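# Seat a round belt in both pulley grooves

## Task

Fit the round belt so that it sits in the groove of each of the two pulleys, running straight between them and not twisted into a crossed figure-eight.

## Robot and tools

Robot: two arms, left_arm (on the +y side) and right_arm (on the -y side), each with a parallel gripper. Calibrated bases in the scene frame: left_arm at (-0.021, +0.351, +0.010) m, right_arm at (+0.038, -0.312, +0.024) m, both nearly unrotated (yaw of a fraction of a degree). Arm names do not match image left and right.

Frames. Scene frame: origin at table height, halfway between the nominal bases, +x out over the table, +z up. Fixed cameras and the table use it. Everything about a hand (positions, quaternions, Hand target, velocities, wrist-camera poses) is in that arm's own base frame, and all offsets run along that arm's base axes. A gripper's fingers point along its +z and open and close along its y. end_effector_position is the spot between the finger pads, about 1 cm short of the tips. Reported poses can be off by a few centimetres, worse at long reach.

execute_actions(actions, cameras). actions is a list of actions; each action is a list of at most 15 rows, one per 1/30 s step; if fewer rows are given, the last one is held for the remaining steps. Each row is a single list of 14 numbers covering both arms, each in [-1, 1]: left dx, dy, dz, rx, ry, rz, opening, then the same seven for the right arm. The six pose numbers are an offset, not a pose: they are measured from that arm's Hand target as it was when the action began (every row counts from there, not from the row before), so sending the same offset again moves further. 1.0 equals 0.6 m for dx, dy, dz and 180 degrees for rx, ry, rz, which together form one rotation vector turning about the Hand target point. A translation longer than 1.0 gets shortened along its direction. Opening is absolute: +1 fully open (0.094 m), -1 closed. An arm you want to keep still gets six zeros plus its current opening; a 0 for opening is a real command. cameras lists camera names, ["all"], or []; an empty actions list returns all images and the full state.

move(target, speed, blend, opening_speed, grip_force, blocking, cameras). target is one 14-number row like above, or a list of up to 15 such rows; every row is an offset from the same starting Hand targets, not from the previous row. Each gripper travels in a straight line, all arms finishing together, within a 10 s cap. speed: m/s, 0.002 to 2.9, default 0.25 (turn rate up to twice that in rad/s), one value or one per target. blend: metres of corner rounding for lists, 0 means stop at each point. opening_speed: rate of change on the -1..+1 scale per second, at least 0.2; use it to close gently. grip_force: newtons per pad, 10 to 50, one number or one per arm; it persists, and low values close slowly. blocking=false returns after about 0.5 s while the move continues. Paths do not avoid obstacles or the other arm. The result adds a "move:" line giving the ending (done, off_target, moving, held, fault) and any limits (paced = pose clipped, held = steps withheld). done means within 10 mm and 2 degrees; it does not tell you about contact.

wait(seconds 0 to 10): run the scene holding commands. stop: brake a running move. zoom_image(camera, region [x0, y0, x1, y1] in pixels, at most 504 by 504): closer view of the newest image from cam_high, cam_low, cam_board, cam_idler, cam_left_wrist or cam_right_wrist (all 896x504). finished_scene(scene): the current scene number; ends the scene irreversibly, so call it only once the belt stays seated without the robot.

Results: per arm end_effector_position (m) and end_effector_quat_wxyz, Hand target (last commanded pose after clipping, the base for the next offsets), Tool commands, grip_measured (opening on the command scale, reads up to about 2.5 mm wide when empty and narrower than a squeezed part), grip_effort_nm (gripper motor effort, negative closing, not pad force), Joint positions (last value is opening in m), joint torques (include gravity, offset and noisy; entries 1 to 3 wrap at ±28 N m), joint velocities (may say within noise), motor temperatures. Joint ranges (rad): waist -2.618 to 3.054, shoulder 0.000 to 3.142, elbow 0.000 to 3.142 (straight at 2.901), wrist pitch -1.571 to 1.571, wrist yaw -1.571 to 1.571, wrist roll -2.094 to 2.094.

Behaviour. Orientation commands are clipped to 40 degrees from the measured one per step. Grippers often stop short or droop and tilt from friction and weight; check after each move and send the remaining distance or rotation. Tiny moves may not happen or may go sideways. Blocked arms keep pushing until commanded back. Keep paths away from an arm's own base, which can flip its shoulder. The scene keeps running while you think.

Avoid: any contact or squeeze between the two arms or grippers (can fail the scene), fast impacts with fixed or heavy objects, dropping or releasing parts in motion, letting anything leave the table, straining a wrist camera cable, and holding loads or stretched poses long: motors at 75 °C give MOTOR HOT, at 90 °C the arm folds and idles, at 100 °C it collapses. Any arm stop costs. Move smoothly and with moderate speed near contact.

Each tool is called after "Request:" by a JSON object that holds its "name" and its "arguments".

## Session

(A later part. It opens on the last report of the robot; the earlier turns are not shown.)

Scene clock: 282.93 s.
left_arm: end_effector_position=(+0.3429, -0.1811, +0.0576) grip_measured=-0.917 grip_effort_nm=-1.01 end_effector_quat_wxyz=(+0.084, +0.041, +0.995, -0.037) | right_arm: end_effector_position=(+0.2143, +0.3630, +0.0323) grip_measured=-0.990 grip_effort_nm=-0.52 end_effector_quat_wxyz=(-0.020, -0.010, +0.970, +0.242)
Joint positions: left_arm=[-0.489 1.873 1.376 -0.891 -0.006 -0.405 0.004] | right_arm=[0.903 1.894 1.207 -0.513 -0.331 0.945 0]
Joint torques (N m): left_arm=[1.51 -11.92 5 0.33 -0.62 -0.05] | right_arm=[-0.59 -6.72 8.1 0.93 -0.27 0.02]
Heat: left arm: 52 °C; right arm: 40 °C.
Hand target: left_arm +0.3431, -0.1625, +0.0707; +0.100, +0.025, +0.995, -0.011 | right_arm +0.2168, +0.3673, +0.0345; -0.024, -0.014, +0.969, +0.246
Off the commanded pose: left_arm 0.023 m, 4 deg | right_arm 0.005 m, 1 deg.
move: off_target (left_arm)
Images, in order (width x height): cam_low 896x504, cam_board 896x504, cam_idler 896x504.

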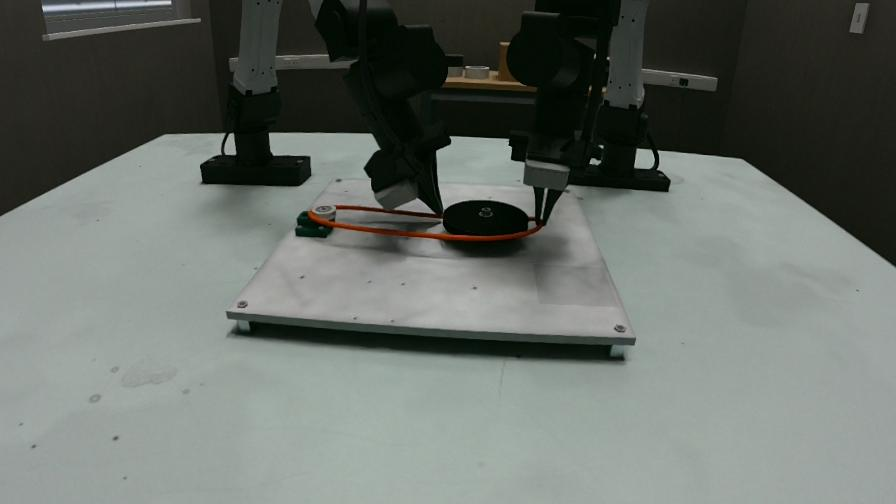

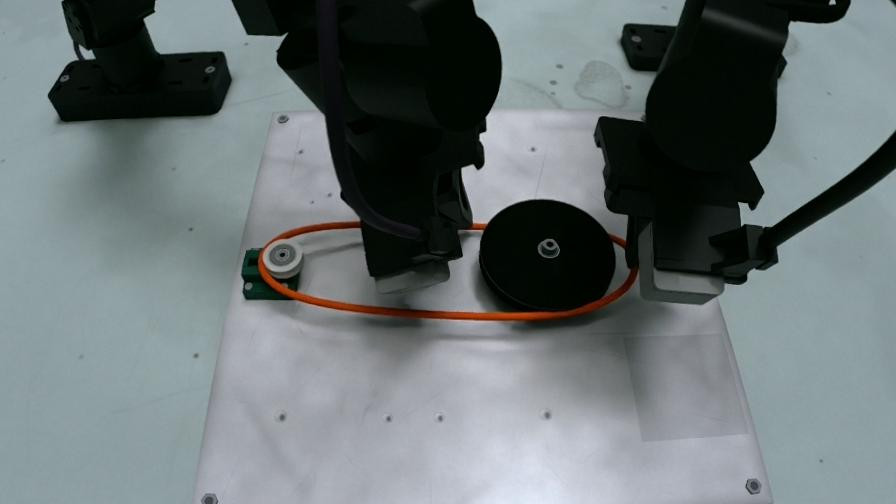

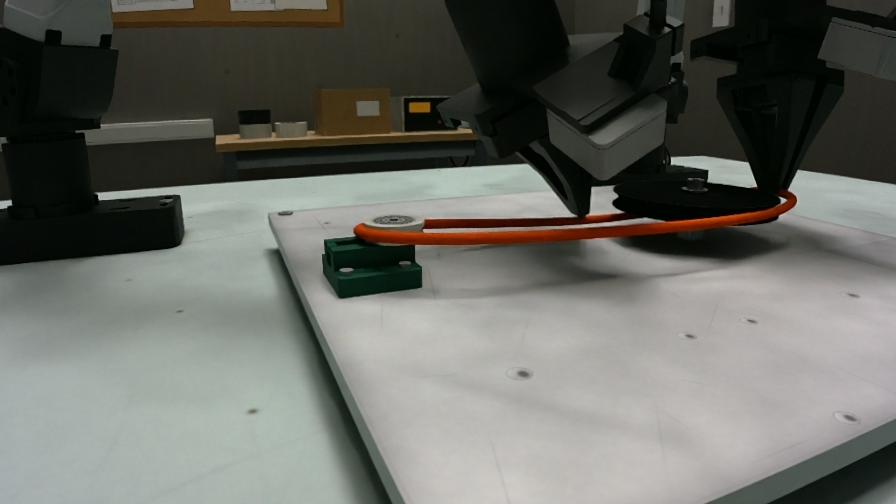

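Request:
{"name": "move", "arguments": {"target": [[0,0,0,0,0,0,-0.96,0,0,-0.015,0,0,0,-1],[0,0,0,0,0,0,-0.96,-0.07,0.015,-0.015,0,0,0,-1],[0,0,0.02,0,0.08,0,-0.96,-0.07,0.015,-0.005,0,0,0,-1],[0,0,0.02,0,0.08,0,-0.96,0.02,0.0,-0.005,0,0,0,-1]], "speed": 0.1, "cameras": ["cam_low","cam_board","cam_idler"]}}

Request:
{"name": "zoom_image", "arguments": {"camera": "cam_board", "region": [380, 130, 640, 340]}}

Request:
{"name": "zoom_image", "arguments": {"camera": "cam_low", "region": [420, 170, 580, 260]}}

Request:
{"name": "zoom_image", "arguments": {"camera": "cam_idler", "region": [560, 120, 820, 320]}}

Scene clock: 288.57 s.
left_arm: end_effector_position=(+0.3394, -0.1809, +0.0691) grip_measured=-0.917 grip_effort_nm=-1.01 end_effector_quat_wxyz=(-0.024, +0.034, +0.999, -0.035) | right_arm: end_effector_position=(+0.2272, +0.3639, +0.0305) grip_measured=-0.990 grip_effort_nm=-0.52 end_effector_quat_wxyz=(-0.018, -0.010, +0.969, +0.245)
Joint positions: left_arm=[-0.452 2.035 1.663 -1.214 0.084 -0.384 0.004] | right_arm=[0.877 1.926 1.242 -0.52 -0.341 0.92 0]
Joint torques (N m): left_arm=[2.91 -9.68 9.44 -0.45 -0.33 0.21] | right_arm=[-0.59 -6.9 7.99 0.86 -0.23 0]
Heat: left arm: 51 °C; right arm: 40 °C.
Hand target: left_arm +0.3431, -0.1626, +0.0827; -0.025, +0.024, +0.999, -0.014 | right_arm +0.2288, +0.3673, +0.0315; -0.024, -0.013, +0.969, +0.246
Off the commanded pose: left_arm 0.023 m, 3 deg | right_arm 0.004 m, 1 deg.
move: off_target (left_arm)
Images, in order (width x height): cam_low 896x504, cam_board 896x504, cam_idler 896x504.

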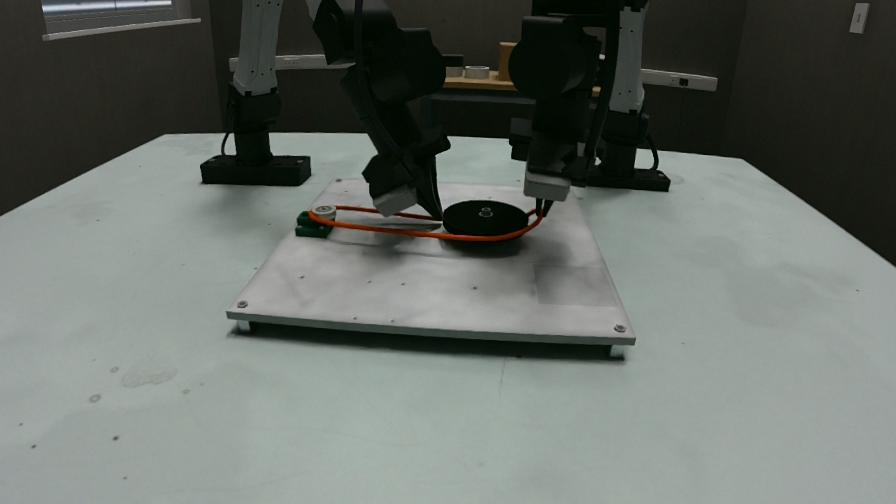

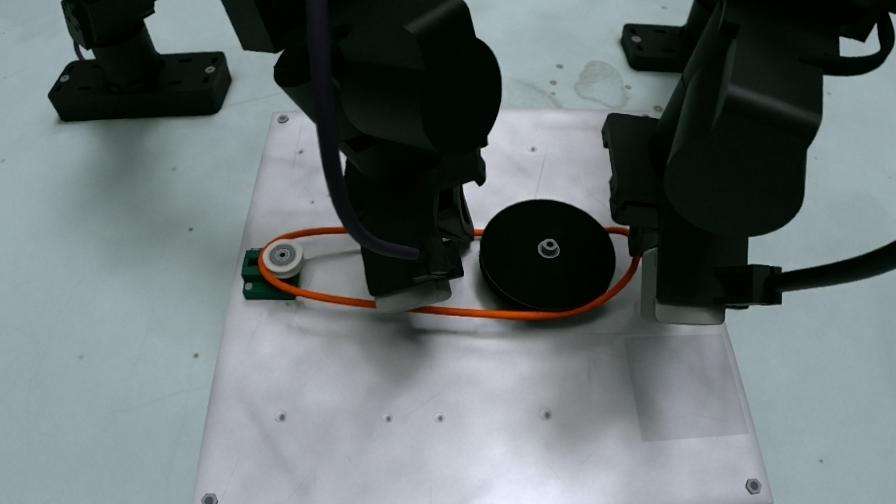

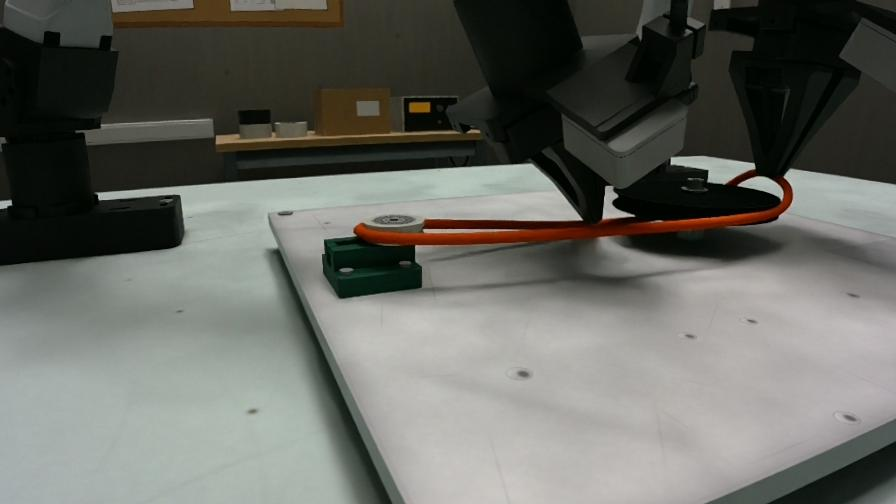

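Scaled by 1.938 from the camera's 896x504 image, which has a finer 1280x720 frame.

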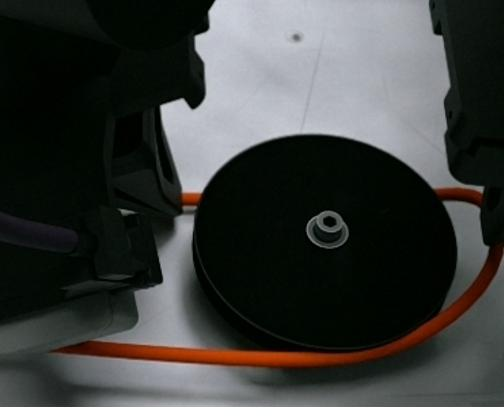

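Scaled by 3.150 from the camera's 896x504 image, which has a finer 1280x720 frame.

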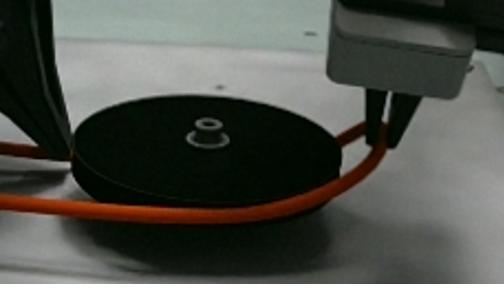

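Scaled by 1.938 from the camera's 896x504 image, which has a finer 1280x720 frame.

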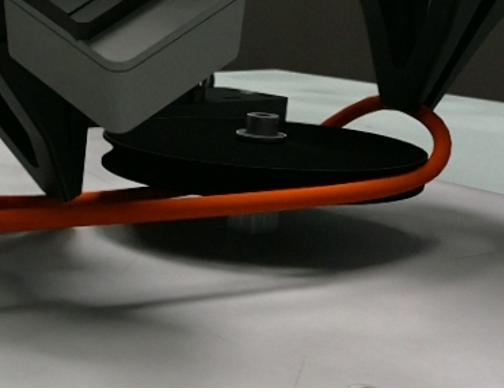

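Request:
{"name": "move", "arguments": {"target": [[0,0,0,0,0,0,-0.96,-0.09,0.012,-0.015,0,0,0,-1],[0,0,0,0,0,0,-0.96,-0.09,0.018,0.012,0,0,0,-1]], "speed": 0.1, "cameras": ["cam_low","cam_board","cam_idler"]}}

Request:
{"name": "zoom_image", "arguments": {"camera": "cam_board", "region": [380, 130, 640, 340]}}

Request:
{"name": "zoom_image", "arguments": {"camera": "cam_low", "region": [420, 170, 580, 260]}}

Request:
{"name": "zoom_image", "arguments": {"camera": "cam_idler", "region": [560, 120, 820, 320]}}

Scene clock: 291.10 s.
left_arm: end_effector_position=(+0.3394, -0.1809, +0.0691) grip_measured=-0.917 grip_effort_nm=-1.01 end_effector_quat_wxyz=(-0.024, +0.034, +0.999, -0.035) | right_arm: end_effector_position=(+0.1700, +0.3712, +0.0212) grip_measured=-0.990 grip_effort_nm=-0.52 end_effector_quat_wxyz=(-0.041, -0.013, +0.971, +0.234)
Joint positions: left_arm=[-0.452 2.035 1.663 -1.214 0.084 -0.384 0.004] | right_arm=[1.007 1.871 1.13 -0.466 -0.32 1.04 0]
Joint torques (N m): left_arm=[2.91 -9.68 9.44 -0.45 -0.32 0.2] | right_arm=[0.57 -10.19 8.05 0.91 0.09 0.14]
Heat: left arm: 51 °C; right arm: 41 °C.
Hand target: left_arm +0.3431, -0.1626, +0.0827; -0.025, +0.024, +0.999, -0.014 | right_arm +0.1749, +0.3781, +0.0387; -0.024, -0.014, +0.969, +0.246
Off the commanded pose: left_arm 0.023 m, 3 deg | right_arm 0.019 m, 2 deg.
move: off_target (left_arm, right_arm)
Images, in order (width x height): cam_low 896x504, cam_board 896x504, cam_idler 896x504.

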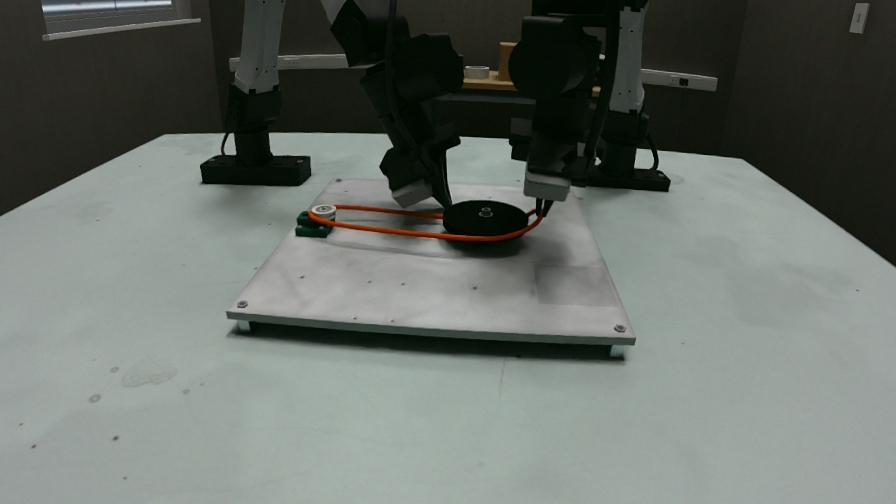

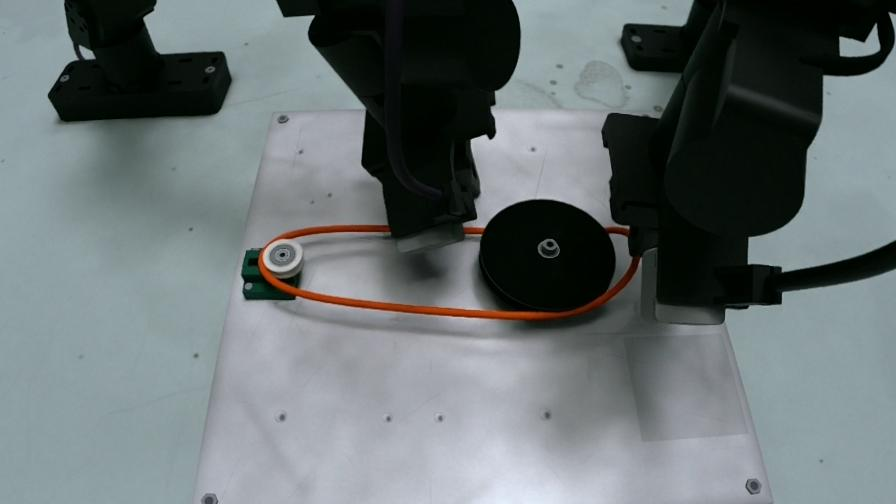

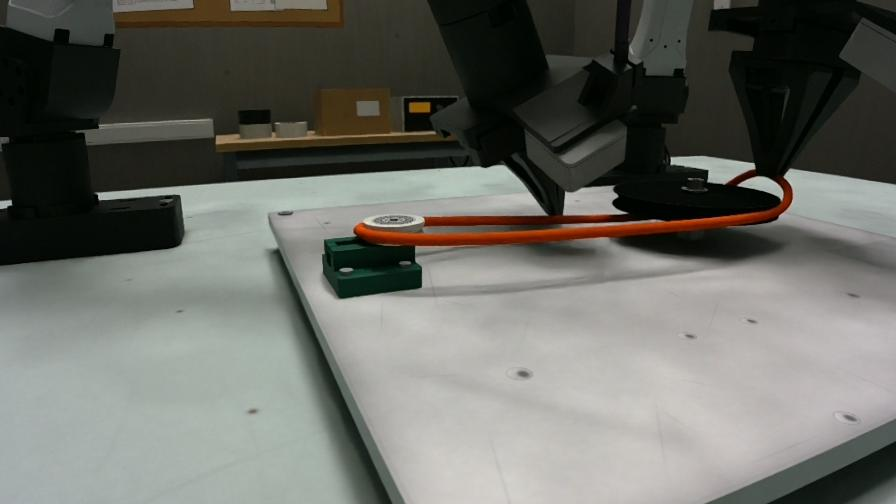

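Scaled by 1.938 from the camera's 896x504 image, which has a finer 1280x720 frame.

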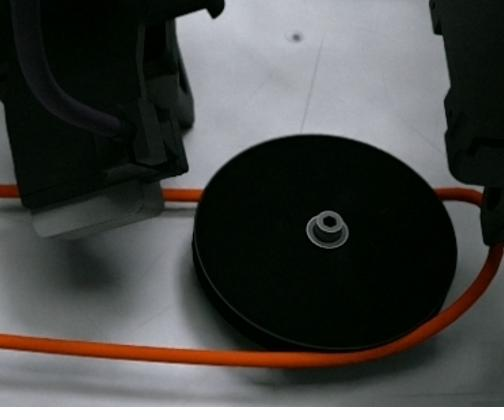

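Scaled by 3.150 from the camera's 896x504 image, which has a finer 1280x720 frame.

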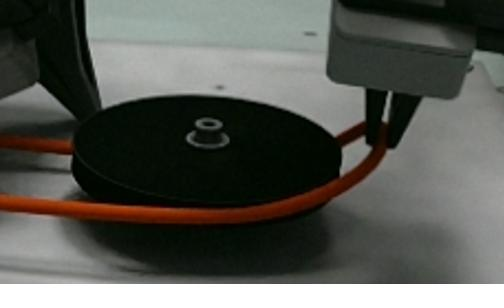

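Scaled by 1.938 from the camera's 896x504 image, which has a finer 1280x720 frame.

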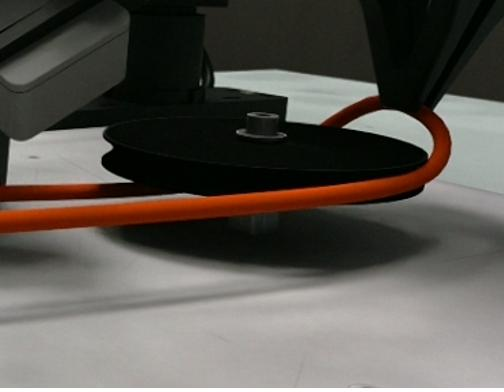

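Request:
{"name": "move", "arguments": {"target": [[0,0,0,0,0,0,-0.96,0,-0.03,0.12,0,0,0,-1],[0,0,0,0,0,0,-0.96,0.21,-0.03,0.12,0,0,0,-1],[0,0,0,0,0,0,-0.96,0.21,-0.03,-0.025,0,0,0,-1],[0,0,0,0,0,0,-0.96,0.03,-0.01,-0.025,0,0,0,-1]], "speed": [0.25,0.25,0.2,0.1], "cameras": ["cam_low","cam_board","cam_idler"]}}

Request:
{"name": "zoom_image", "arguments": {"camera": "cam_board", "region": [380, 130, 640, 340]}}

Request:
{"name": "zoom_image", "arguments": {"camera": "cam_low", "region": [420, 170, 580, 260]}}

Request:
{"name": "zoom_image", "arguments": {"camera": "cam_idler", "region": [560, 120, 820, 320]}}

Scene clock: 297.53 s.
left_arm: end_effector_position=(+0.3392, -0.1818, +0.0685) grip_measured=-0.917 grip_effort_nm=-1.01 end_effector_quat_wxyz=(-0.025, +0.034, +0.998, -0.037) | right_arm: end_effector_position=(+0.2104, +0.3727, +0.0212) grip_measured=-0.990 grip_effort_nm=-0.52 end_effector_quat_wxyz=(-0.006, -0.006, +0.969, +0.246)
Joint positions: left_arm=[-0.452 2.036 1.663 -1.213 0.089 -0.384 0.004] | right_arm=[0.937 1.913 1.178 -0.432 -0.298 0.986 0]
Joint torques (N m): left_arm=[2.91 -9.87 9.42 -0.46 -0.38 0.21] | right_arm=[1.84 -9.84 4.49 0.95 -0.34 0.15]
Heat: left arm: 49 °C; right arm: 41 °C.
Hand target: left_arm +0.3431, -0.1625, +0.0828; -0.025, +0.024, +0.999, -0.014 | right_arm +0.1929, +0.3721, +0.0237; -0.024, -0.014, +0.969, +0.246
Off the commanded pose: left_arm 0.024 m, 3 deg | right_arm 0.018 m, 2 deg.
move: off_target (left_arm, right_arm)
Images, in order (width x height): cam_low 896x504, cam_board 896x504, cam_idler 896x504.

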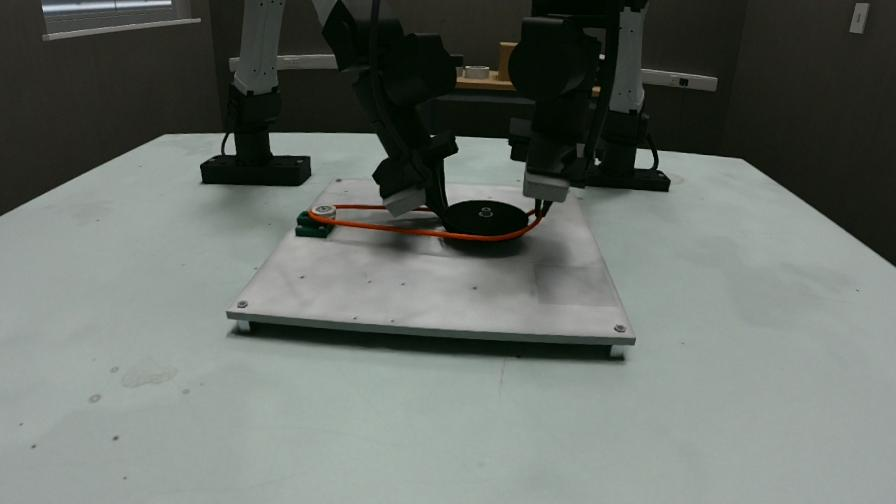

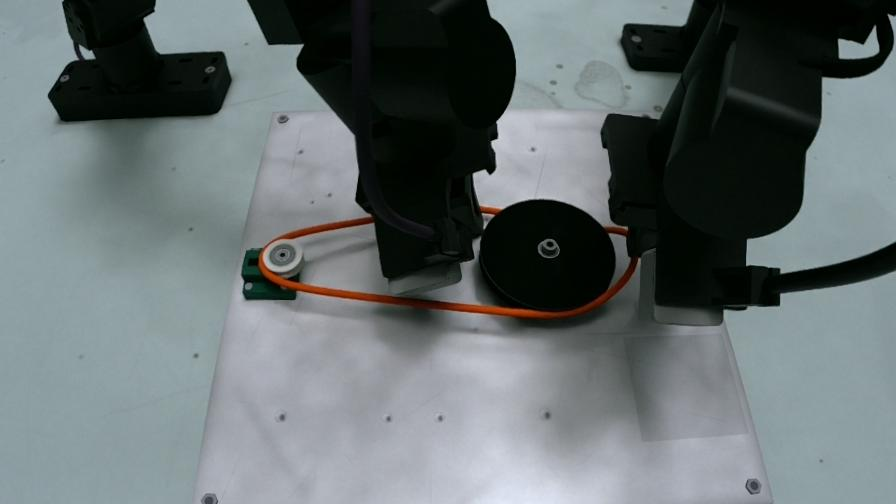

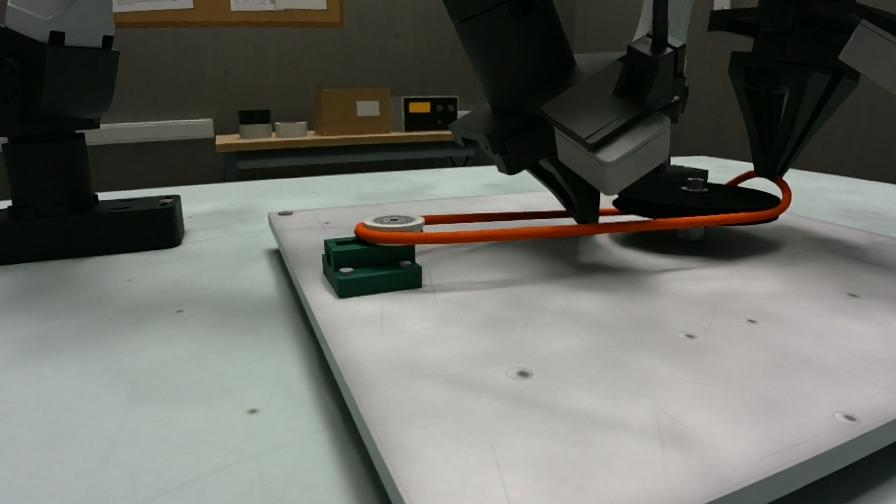

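Scaled by 1.938 from the camera's 896x504 image, which has a finer 1280x720 frame.

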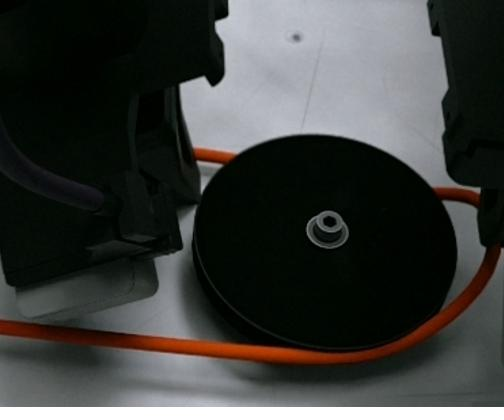

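Scaled by 3.150 from the camera's 896x504 image, which has a finer 1280x720 frame.

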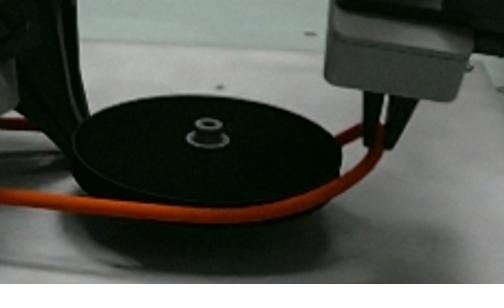

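Scaled by 1.938 from the camera's 896x504 image, which has a finer 1280x720 frame.

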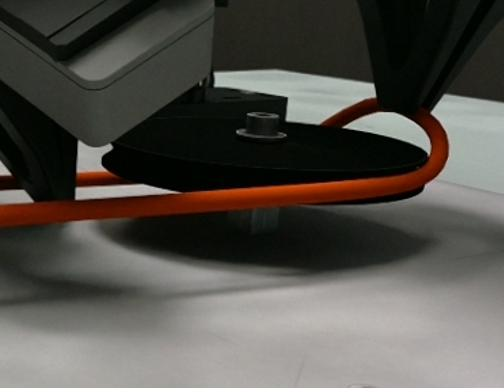

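Request:
{"name": "move", "arguments": {"target": [[0,0,0,0,0,0,-0.96,-0.06,0.015,0.0,0,0,0,-1]], "speed": 0.1, "cameras": ["cam_low","cam_board","cam_idler"]}}

Request:
{"name": "zoom_image", "arguments": {"camera": "cam_board", "region": [380, 130, 640, 340]}}

Request:
{"name": "zoom_image", "arguments": {"camera": "cam_low", "region": [420, 170, 580, 260]}}

Request:
{"name": "zoom_image", "arguments": {"camera": "cam_idler", "region": [560, 120, 820, 320]}}

Scene clock: 299.37 s.
left_arm: end_effector_position=(+0.3427, -0.1894, +0.0718) grip_measured=-0.917 grip_effort_nm=-1.01 end_effector_quat_wxyz=(-0.020, +0.035, +0.998, -0.056) | right_arm: end_effector_position=(+0.1884, +0.3793, +0.0241) grip_measured=-0.990 grip_effort_nm=-0.52 end_effector_quat_wxyz=(+0.019, +0.005, +0.970, +0.242)
Joint positions: left_arm=[-0.452 2.036 1.674 -1.199 0.12 -0.383 0.004] | right_arm=[1.023 1.863 1.119 -0.382 -0.213 1.081 0]
Joint torques (N m): left_arm=[2.86 -9.92 8.64 -0.54 -0.68 0.21] | right_arm=[3.25 -9.21 4.08 0.97 -0.74 0.19]
Heat: left arm: 50 °C; right arm: 41 °C.
Hand target: left_arm +0.3432, -0.1626, +0.0829; -0.025, +0.024, +0.999, -0.014 | right_arm +0.1568, +0.3810, +0.0235; -0.024, -0.013, +0.969, +0.246
Off the commanded pose: left_arm 0.029 m, 5 deg | right_arm 0.032 m, 5 deg.
move: off_target (left_arm, right_arm)
Images, in order (width x height): cam_low 896x504, cam_board 896x504, cam_idler 896x504.

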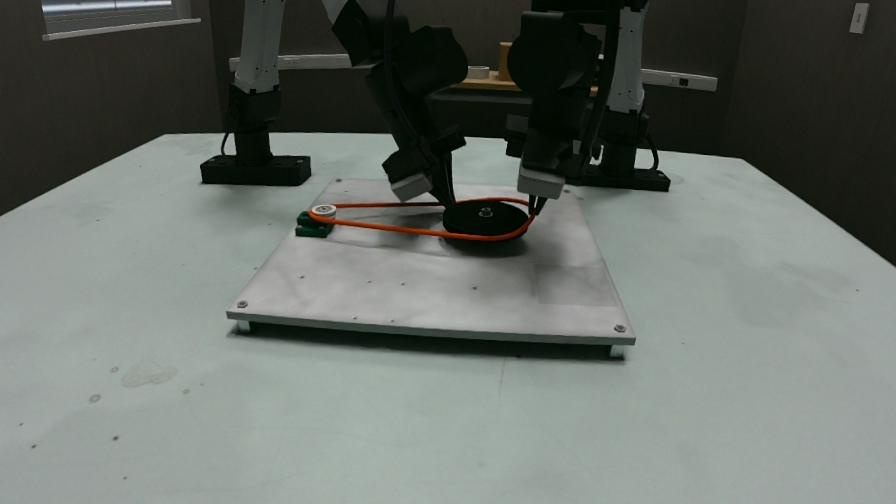

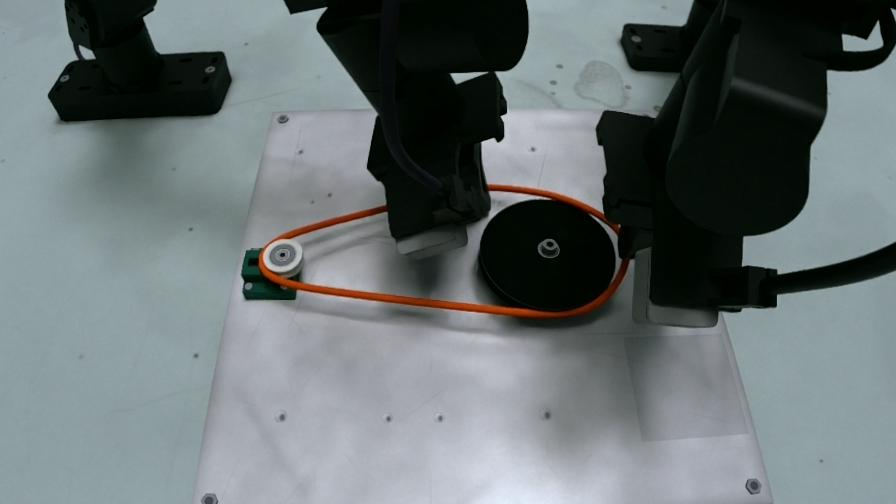

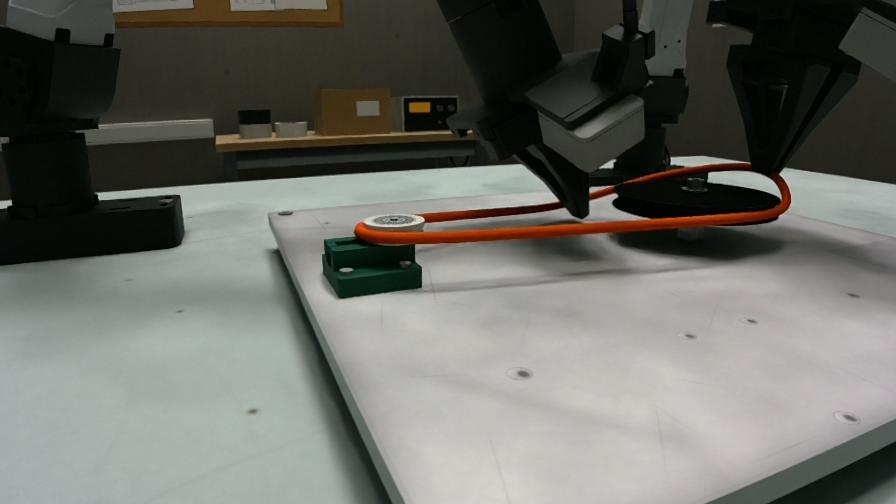

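Scaled by 1.938 from the camera's 896x504 image, which has a finer 1280x720 frame.

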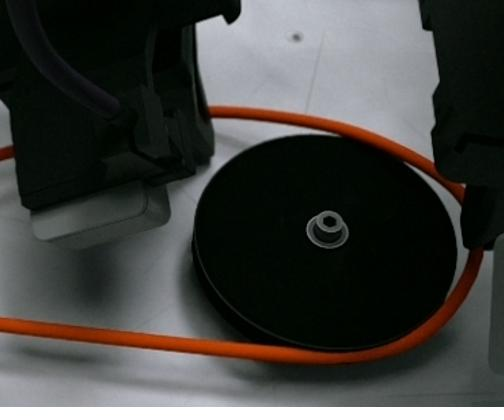

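Scaled by 3.150 from the camera's 896x504 image, which has a finer 1280x720 frame.

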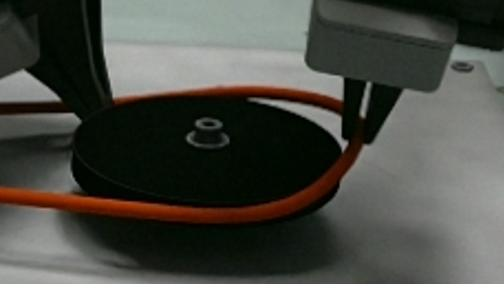

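Scaled by 1.938 from the camera's 896x504 image, which has a finer 1280x720 frame.

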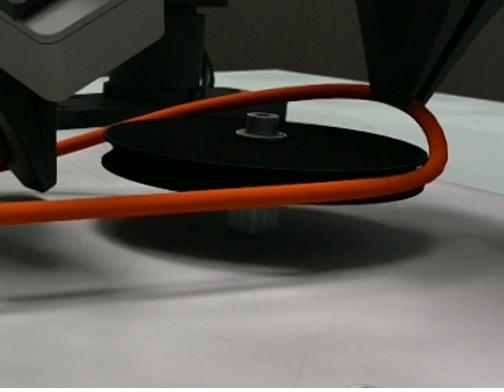

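Request:
{"name": "move", "arguments": {"target": [[0,0,-0.03,-0.0,-0.08,0,-0.96,0,0,0.0,0,0,0,-1]], "speed": 0.08, "cameras": ["cam_low","cam_board","cam_idler"]}}

Request:
{"name": "zoom_image", "arguments": {"camera": "cam_board", "region": [380, 130, 640, 340]}}

Request:
{"name": "zoom_image", "arguments": {"camera": "cam_low", "region": [420, 170, 580, 260]}}

Request:
{"name": "zoom_image", "arguments": {"camera": "cam_idler", "region": [560, 120, 820, 320]}}

Scene clock: 302.20 s.
left_arm: end_effector_position=(+0.3445, -0.1901, +0.0607) grip_measured=-0.917 grip_effort_nm=-1.01 end_effector_quat_wxyz=(+0.089, +0.045, +0.993, -0.063) | right_arm: end_effector_position=(+0.1873, +0.3809, +0.0245) grip_measured=-0.990 grip_effort_nm=-0.52 end_effector_quat_wxyz=(+0.019, +0.004, +0.970, +0.244)
Joint positions: left_arm=[-0.488 1.864 1.371 -0.862 0.037 -0.402 0.004] | right_arm=[1.027 1.863 1.119 -0.378 -0.213 1.083 0]
Joint torques (N m): left_arm=[1.44 -10.77 4.29 0.32 -1.05 -0.05] | right_arm=[2.82 -9.32 4.15 0.96 -0.75 0.14]
Heat: left arm: 50 °C; right arm: 41 °C.
Hand target: left_arm +0.3431, -0.1626, +0.0648; +0.100, +0.025, +0.995, -0.011 | right_arm +0.1568, +0.3810, +0.0235; -0.024, -0.014, +0.969, +0.246
Off the commanded pose: left_arm 0.028 m, 7 deg | right_arm 0.030 m, 5 deg.
move: off_target (left_arm, right_arm)
Images, in order (width x height): cam_low 896x504, cam_board 896x504, cam_idler 896x504.

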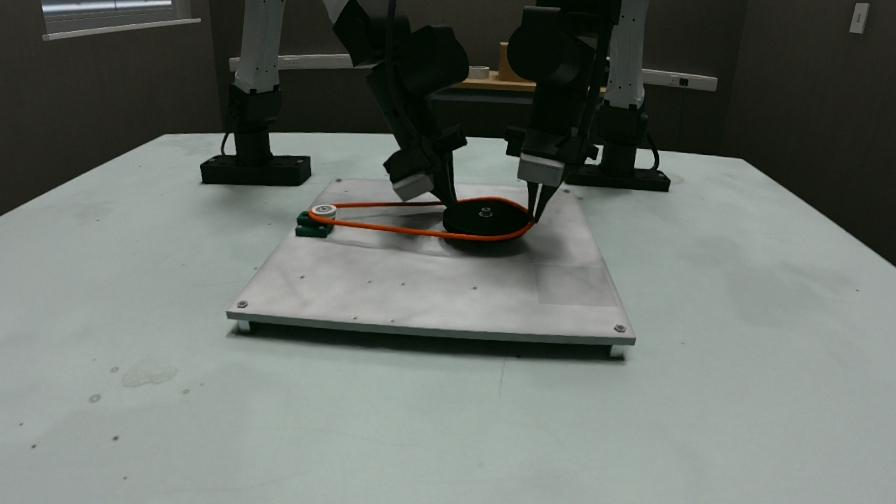

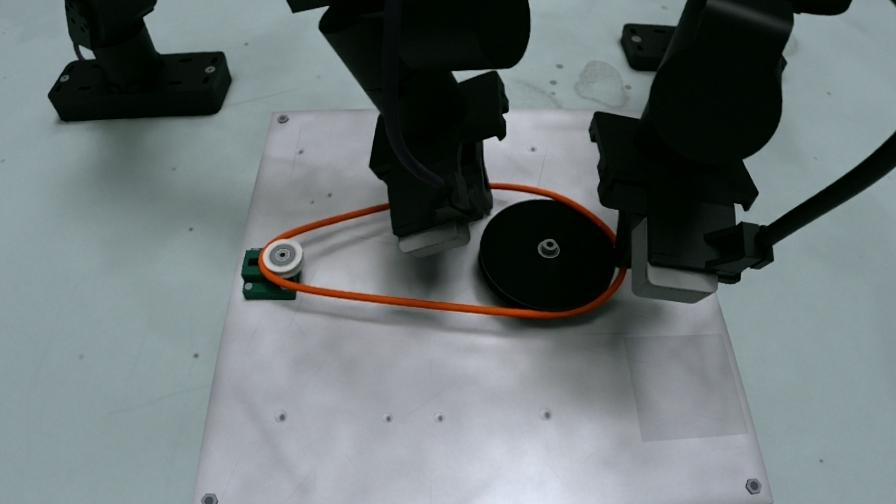

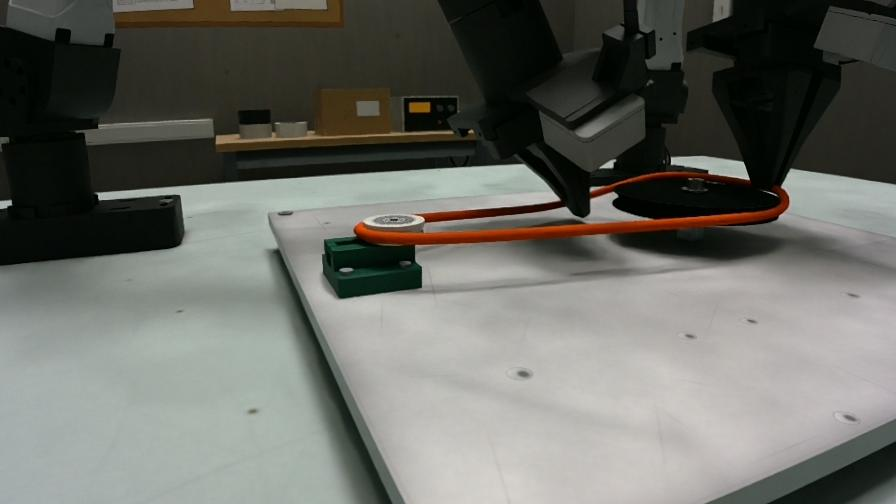

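Scaled by 1.938 from the camera's 896x504 image, which has a finer 1280x720 frame.

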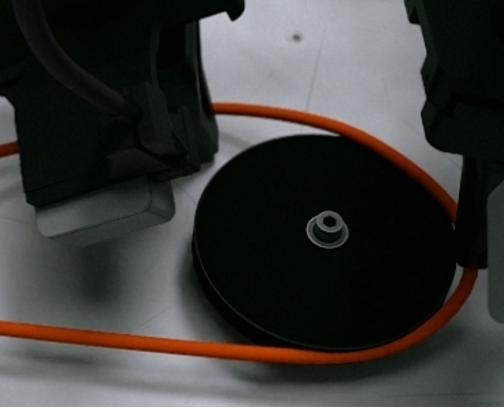

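Scaled by 3.150 from the camera's 896x504 image, which has a finer 1280x720 frame.

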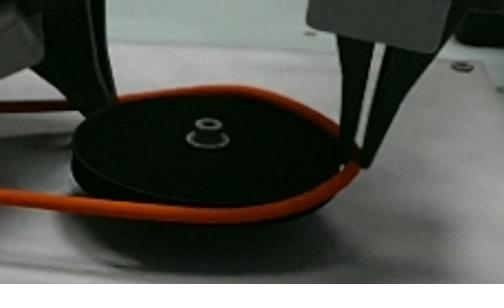

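Scaled by 1.938 from the camera's 896x504 image, which has a finer 1280x720 frame.

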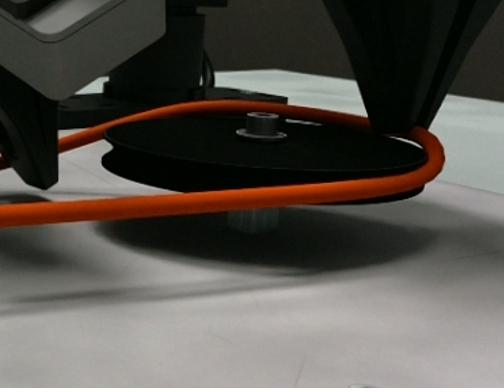

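Request:
{"name": "move", "arguments": {"target": [[0,0.015,0.004,0,0,0,-0.96,0.015,0,0.0,0,0,0,-1],[0,0.02,-0.015,0,-0.09,0,-0.96,0.015,0,0.0,0,0,0,-1]], "speed": 0.08, "cameras": ["cam_low","cam_board","cam_idler"]}}

Request:
{"name": "zoom_image", "arguments": {"camera": "cam_board", "region": [380, 130, 640, 340]}}

Request:
{"name": "zoom_image", "arguments": {"camera": "cam_low", "region": [420, 170, 580, 260]}}

Request:
{"name": "zoom_image", "arguments": {"camera": "cam_idler", "region": [560, 120, 820, 320]}}

Scene clock: 306.17 s.
left_arm: end_effector_position=(+0.3441, -0.1891, +0.0609) grip_measured=-0.918 grip_effort_nm=-1.01 end_effector_quat_wxyz=(+0.233, +0.055, +0.967, -0.082) | right_arm: end_effector_position=(+0.1877, +0.3815, +0.0249) grip_measured=-0.990 grip_effort_nm=-0.52 end_effector_quat_wxyz=(+0.020, +0.002, +0.969, +0.245)
Joint positions: left_arm=[-0.532 1.655 1.017 -0.437 -0.066 -0.402 0.004] | right_arm=[1.027 1.863 1.119 -0.374 -0.213 1.08 0]
Joint torques (N m): left_arm=[2.19 -8.34 3.99 0.65 -1.44 0.06] | right_arm=[0.84 -7.94 5.63 0.79 -0.81 -0.03]
Heat: left arm: 50 °C; right arm: 41 °C.
Hand target: left_arm +0.3431, -0.1506, +0.0558; +0.239, +0.026, +0.971, -0.007 | right_arm +0.1658, +0.3810, +0.0235; -0.024, -0.014, +0.969, +0.246
Off the commanded pose: left_arm 0.039 m, 9 deg | right_arm 0.022 m, 5 deg.
move: off_target (left_arm, right_arm)
Images, in order (width x height): cam_low 896x504, cam_board 896x504, cam_idler 896x504.

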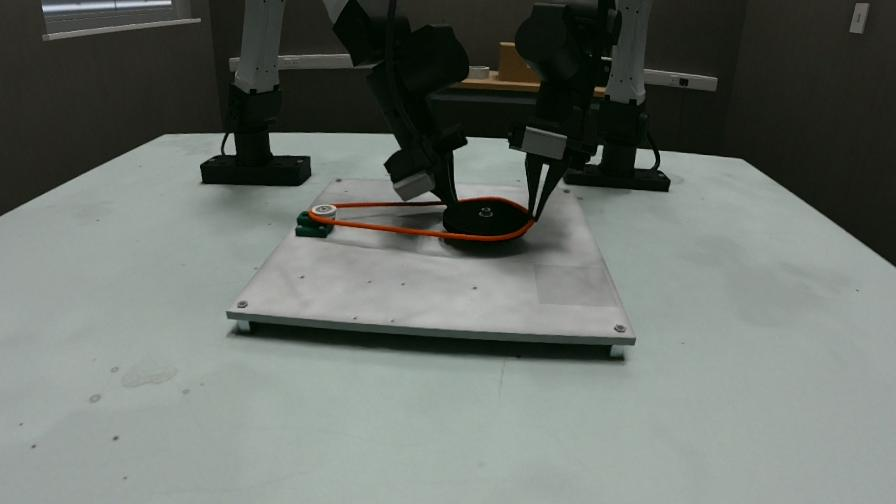

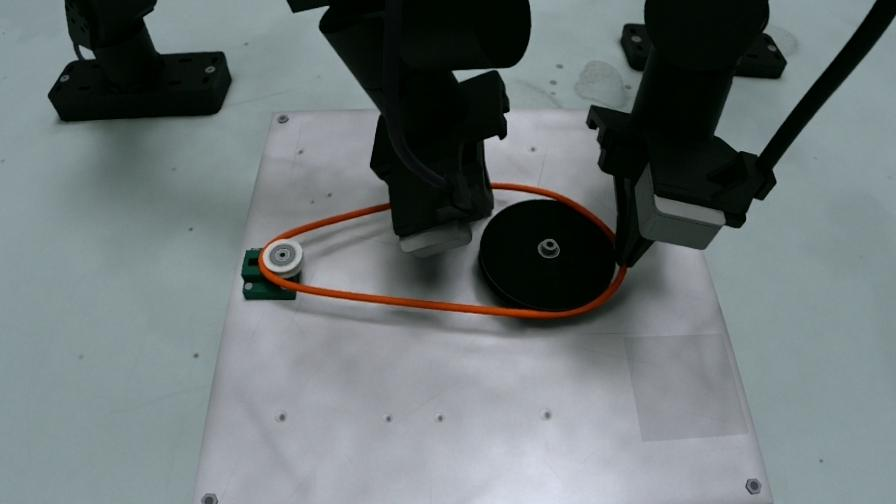

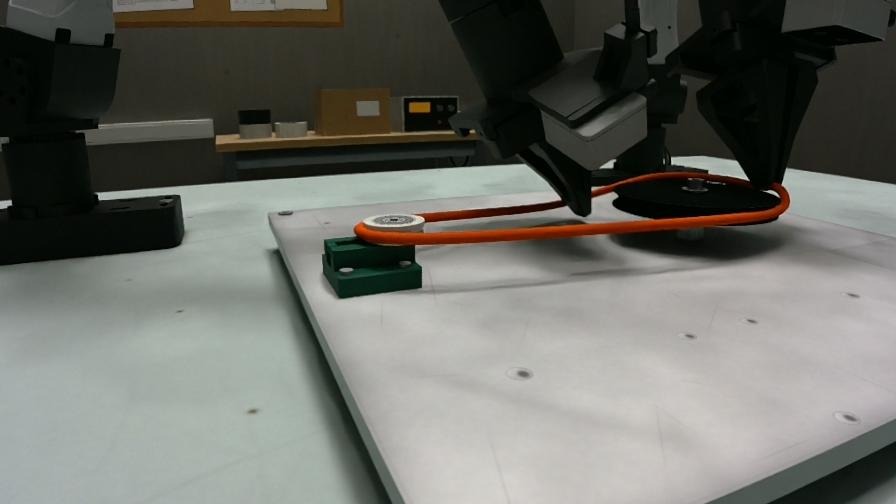

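Scaled by 1.938 from the camera's 896x504 image, which has a finer 1280x720 frame.

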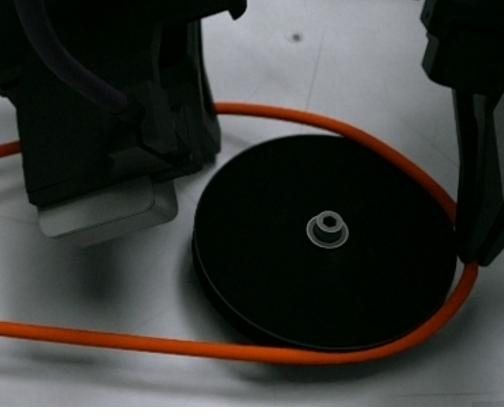

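Scaled by 3.150 from the camera's 896x504 image, which has a finer 1280x720 frame.

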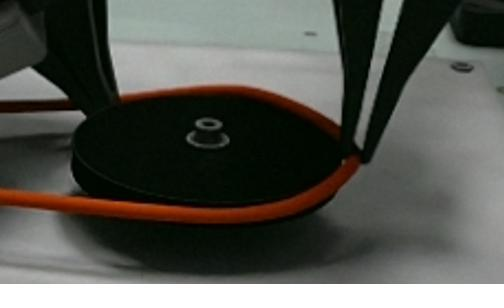

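Scaled by 1.938 from the camera's 896x504 image, which has a finer 1280x720 frame.

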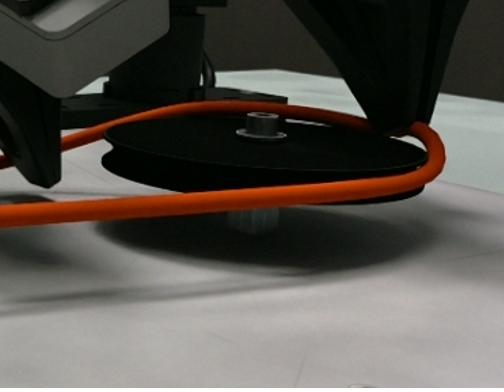

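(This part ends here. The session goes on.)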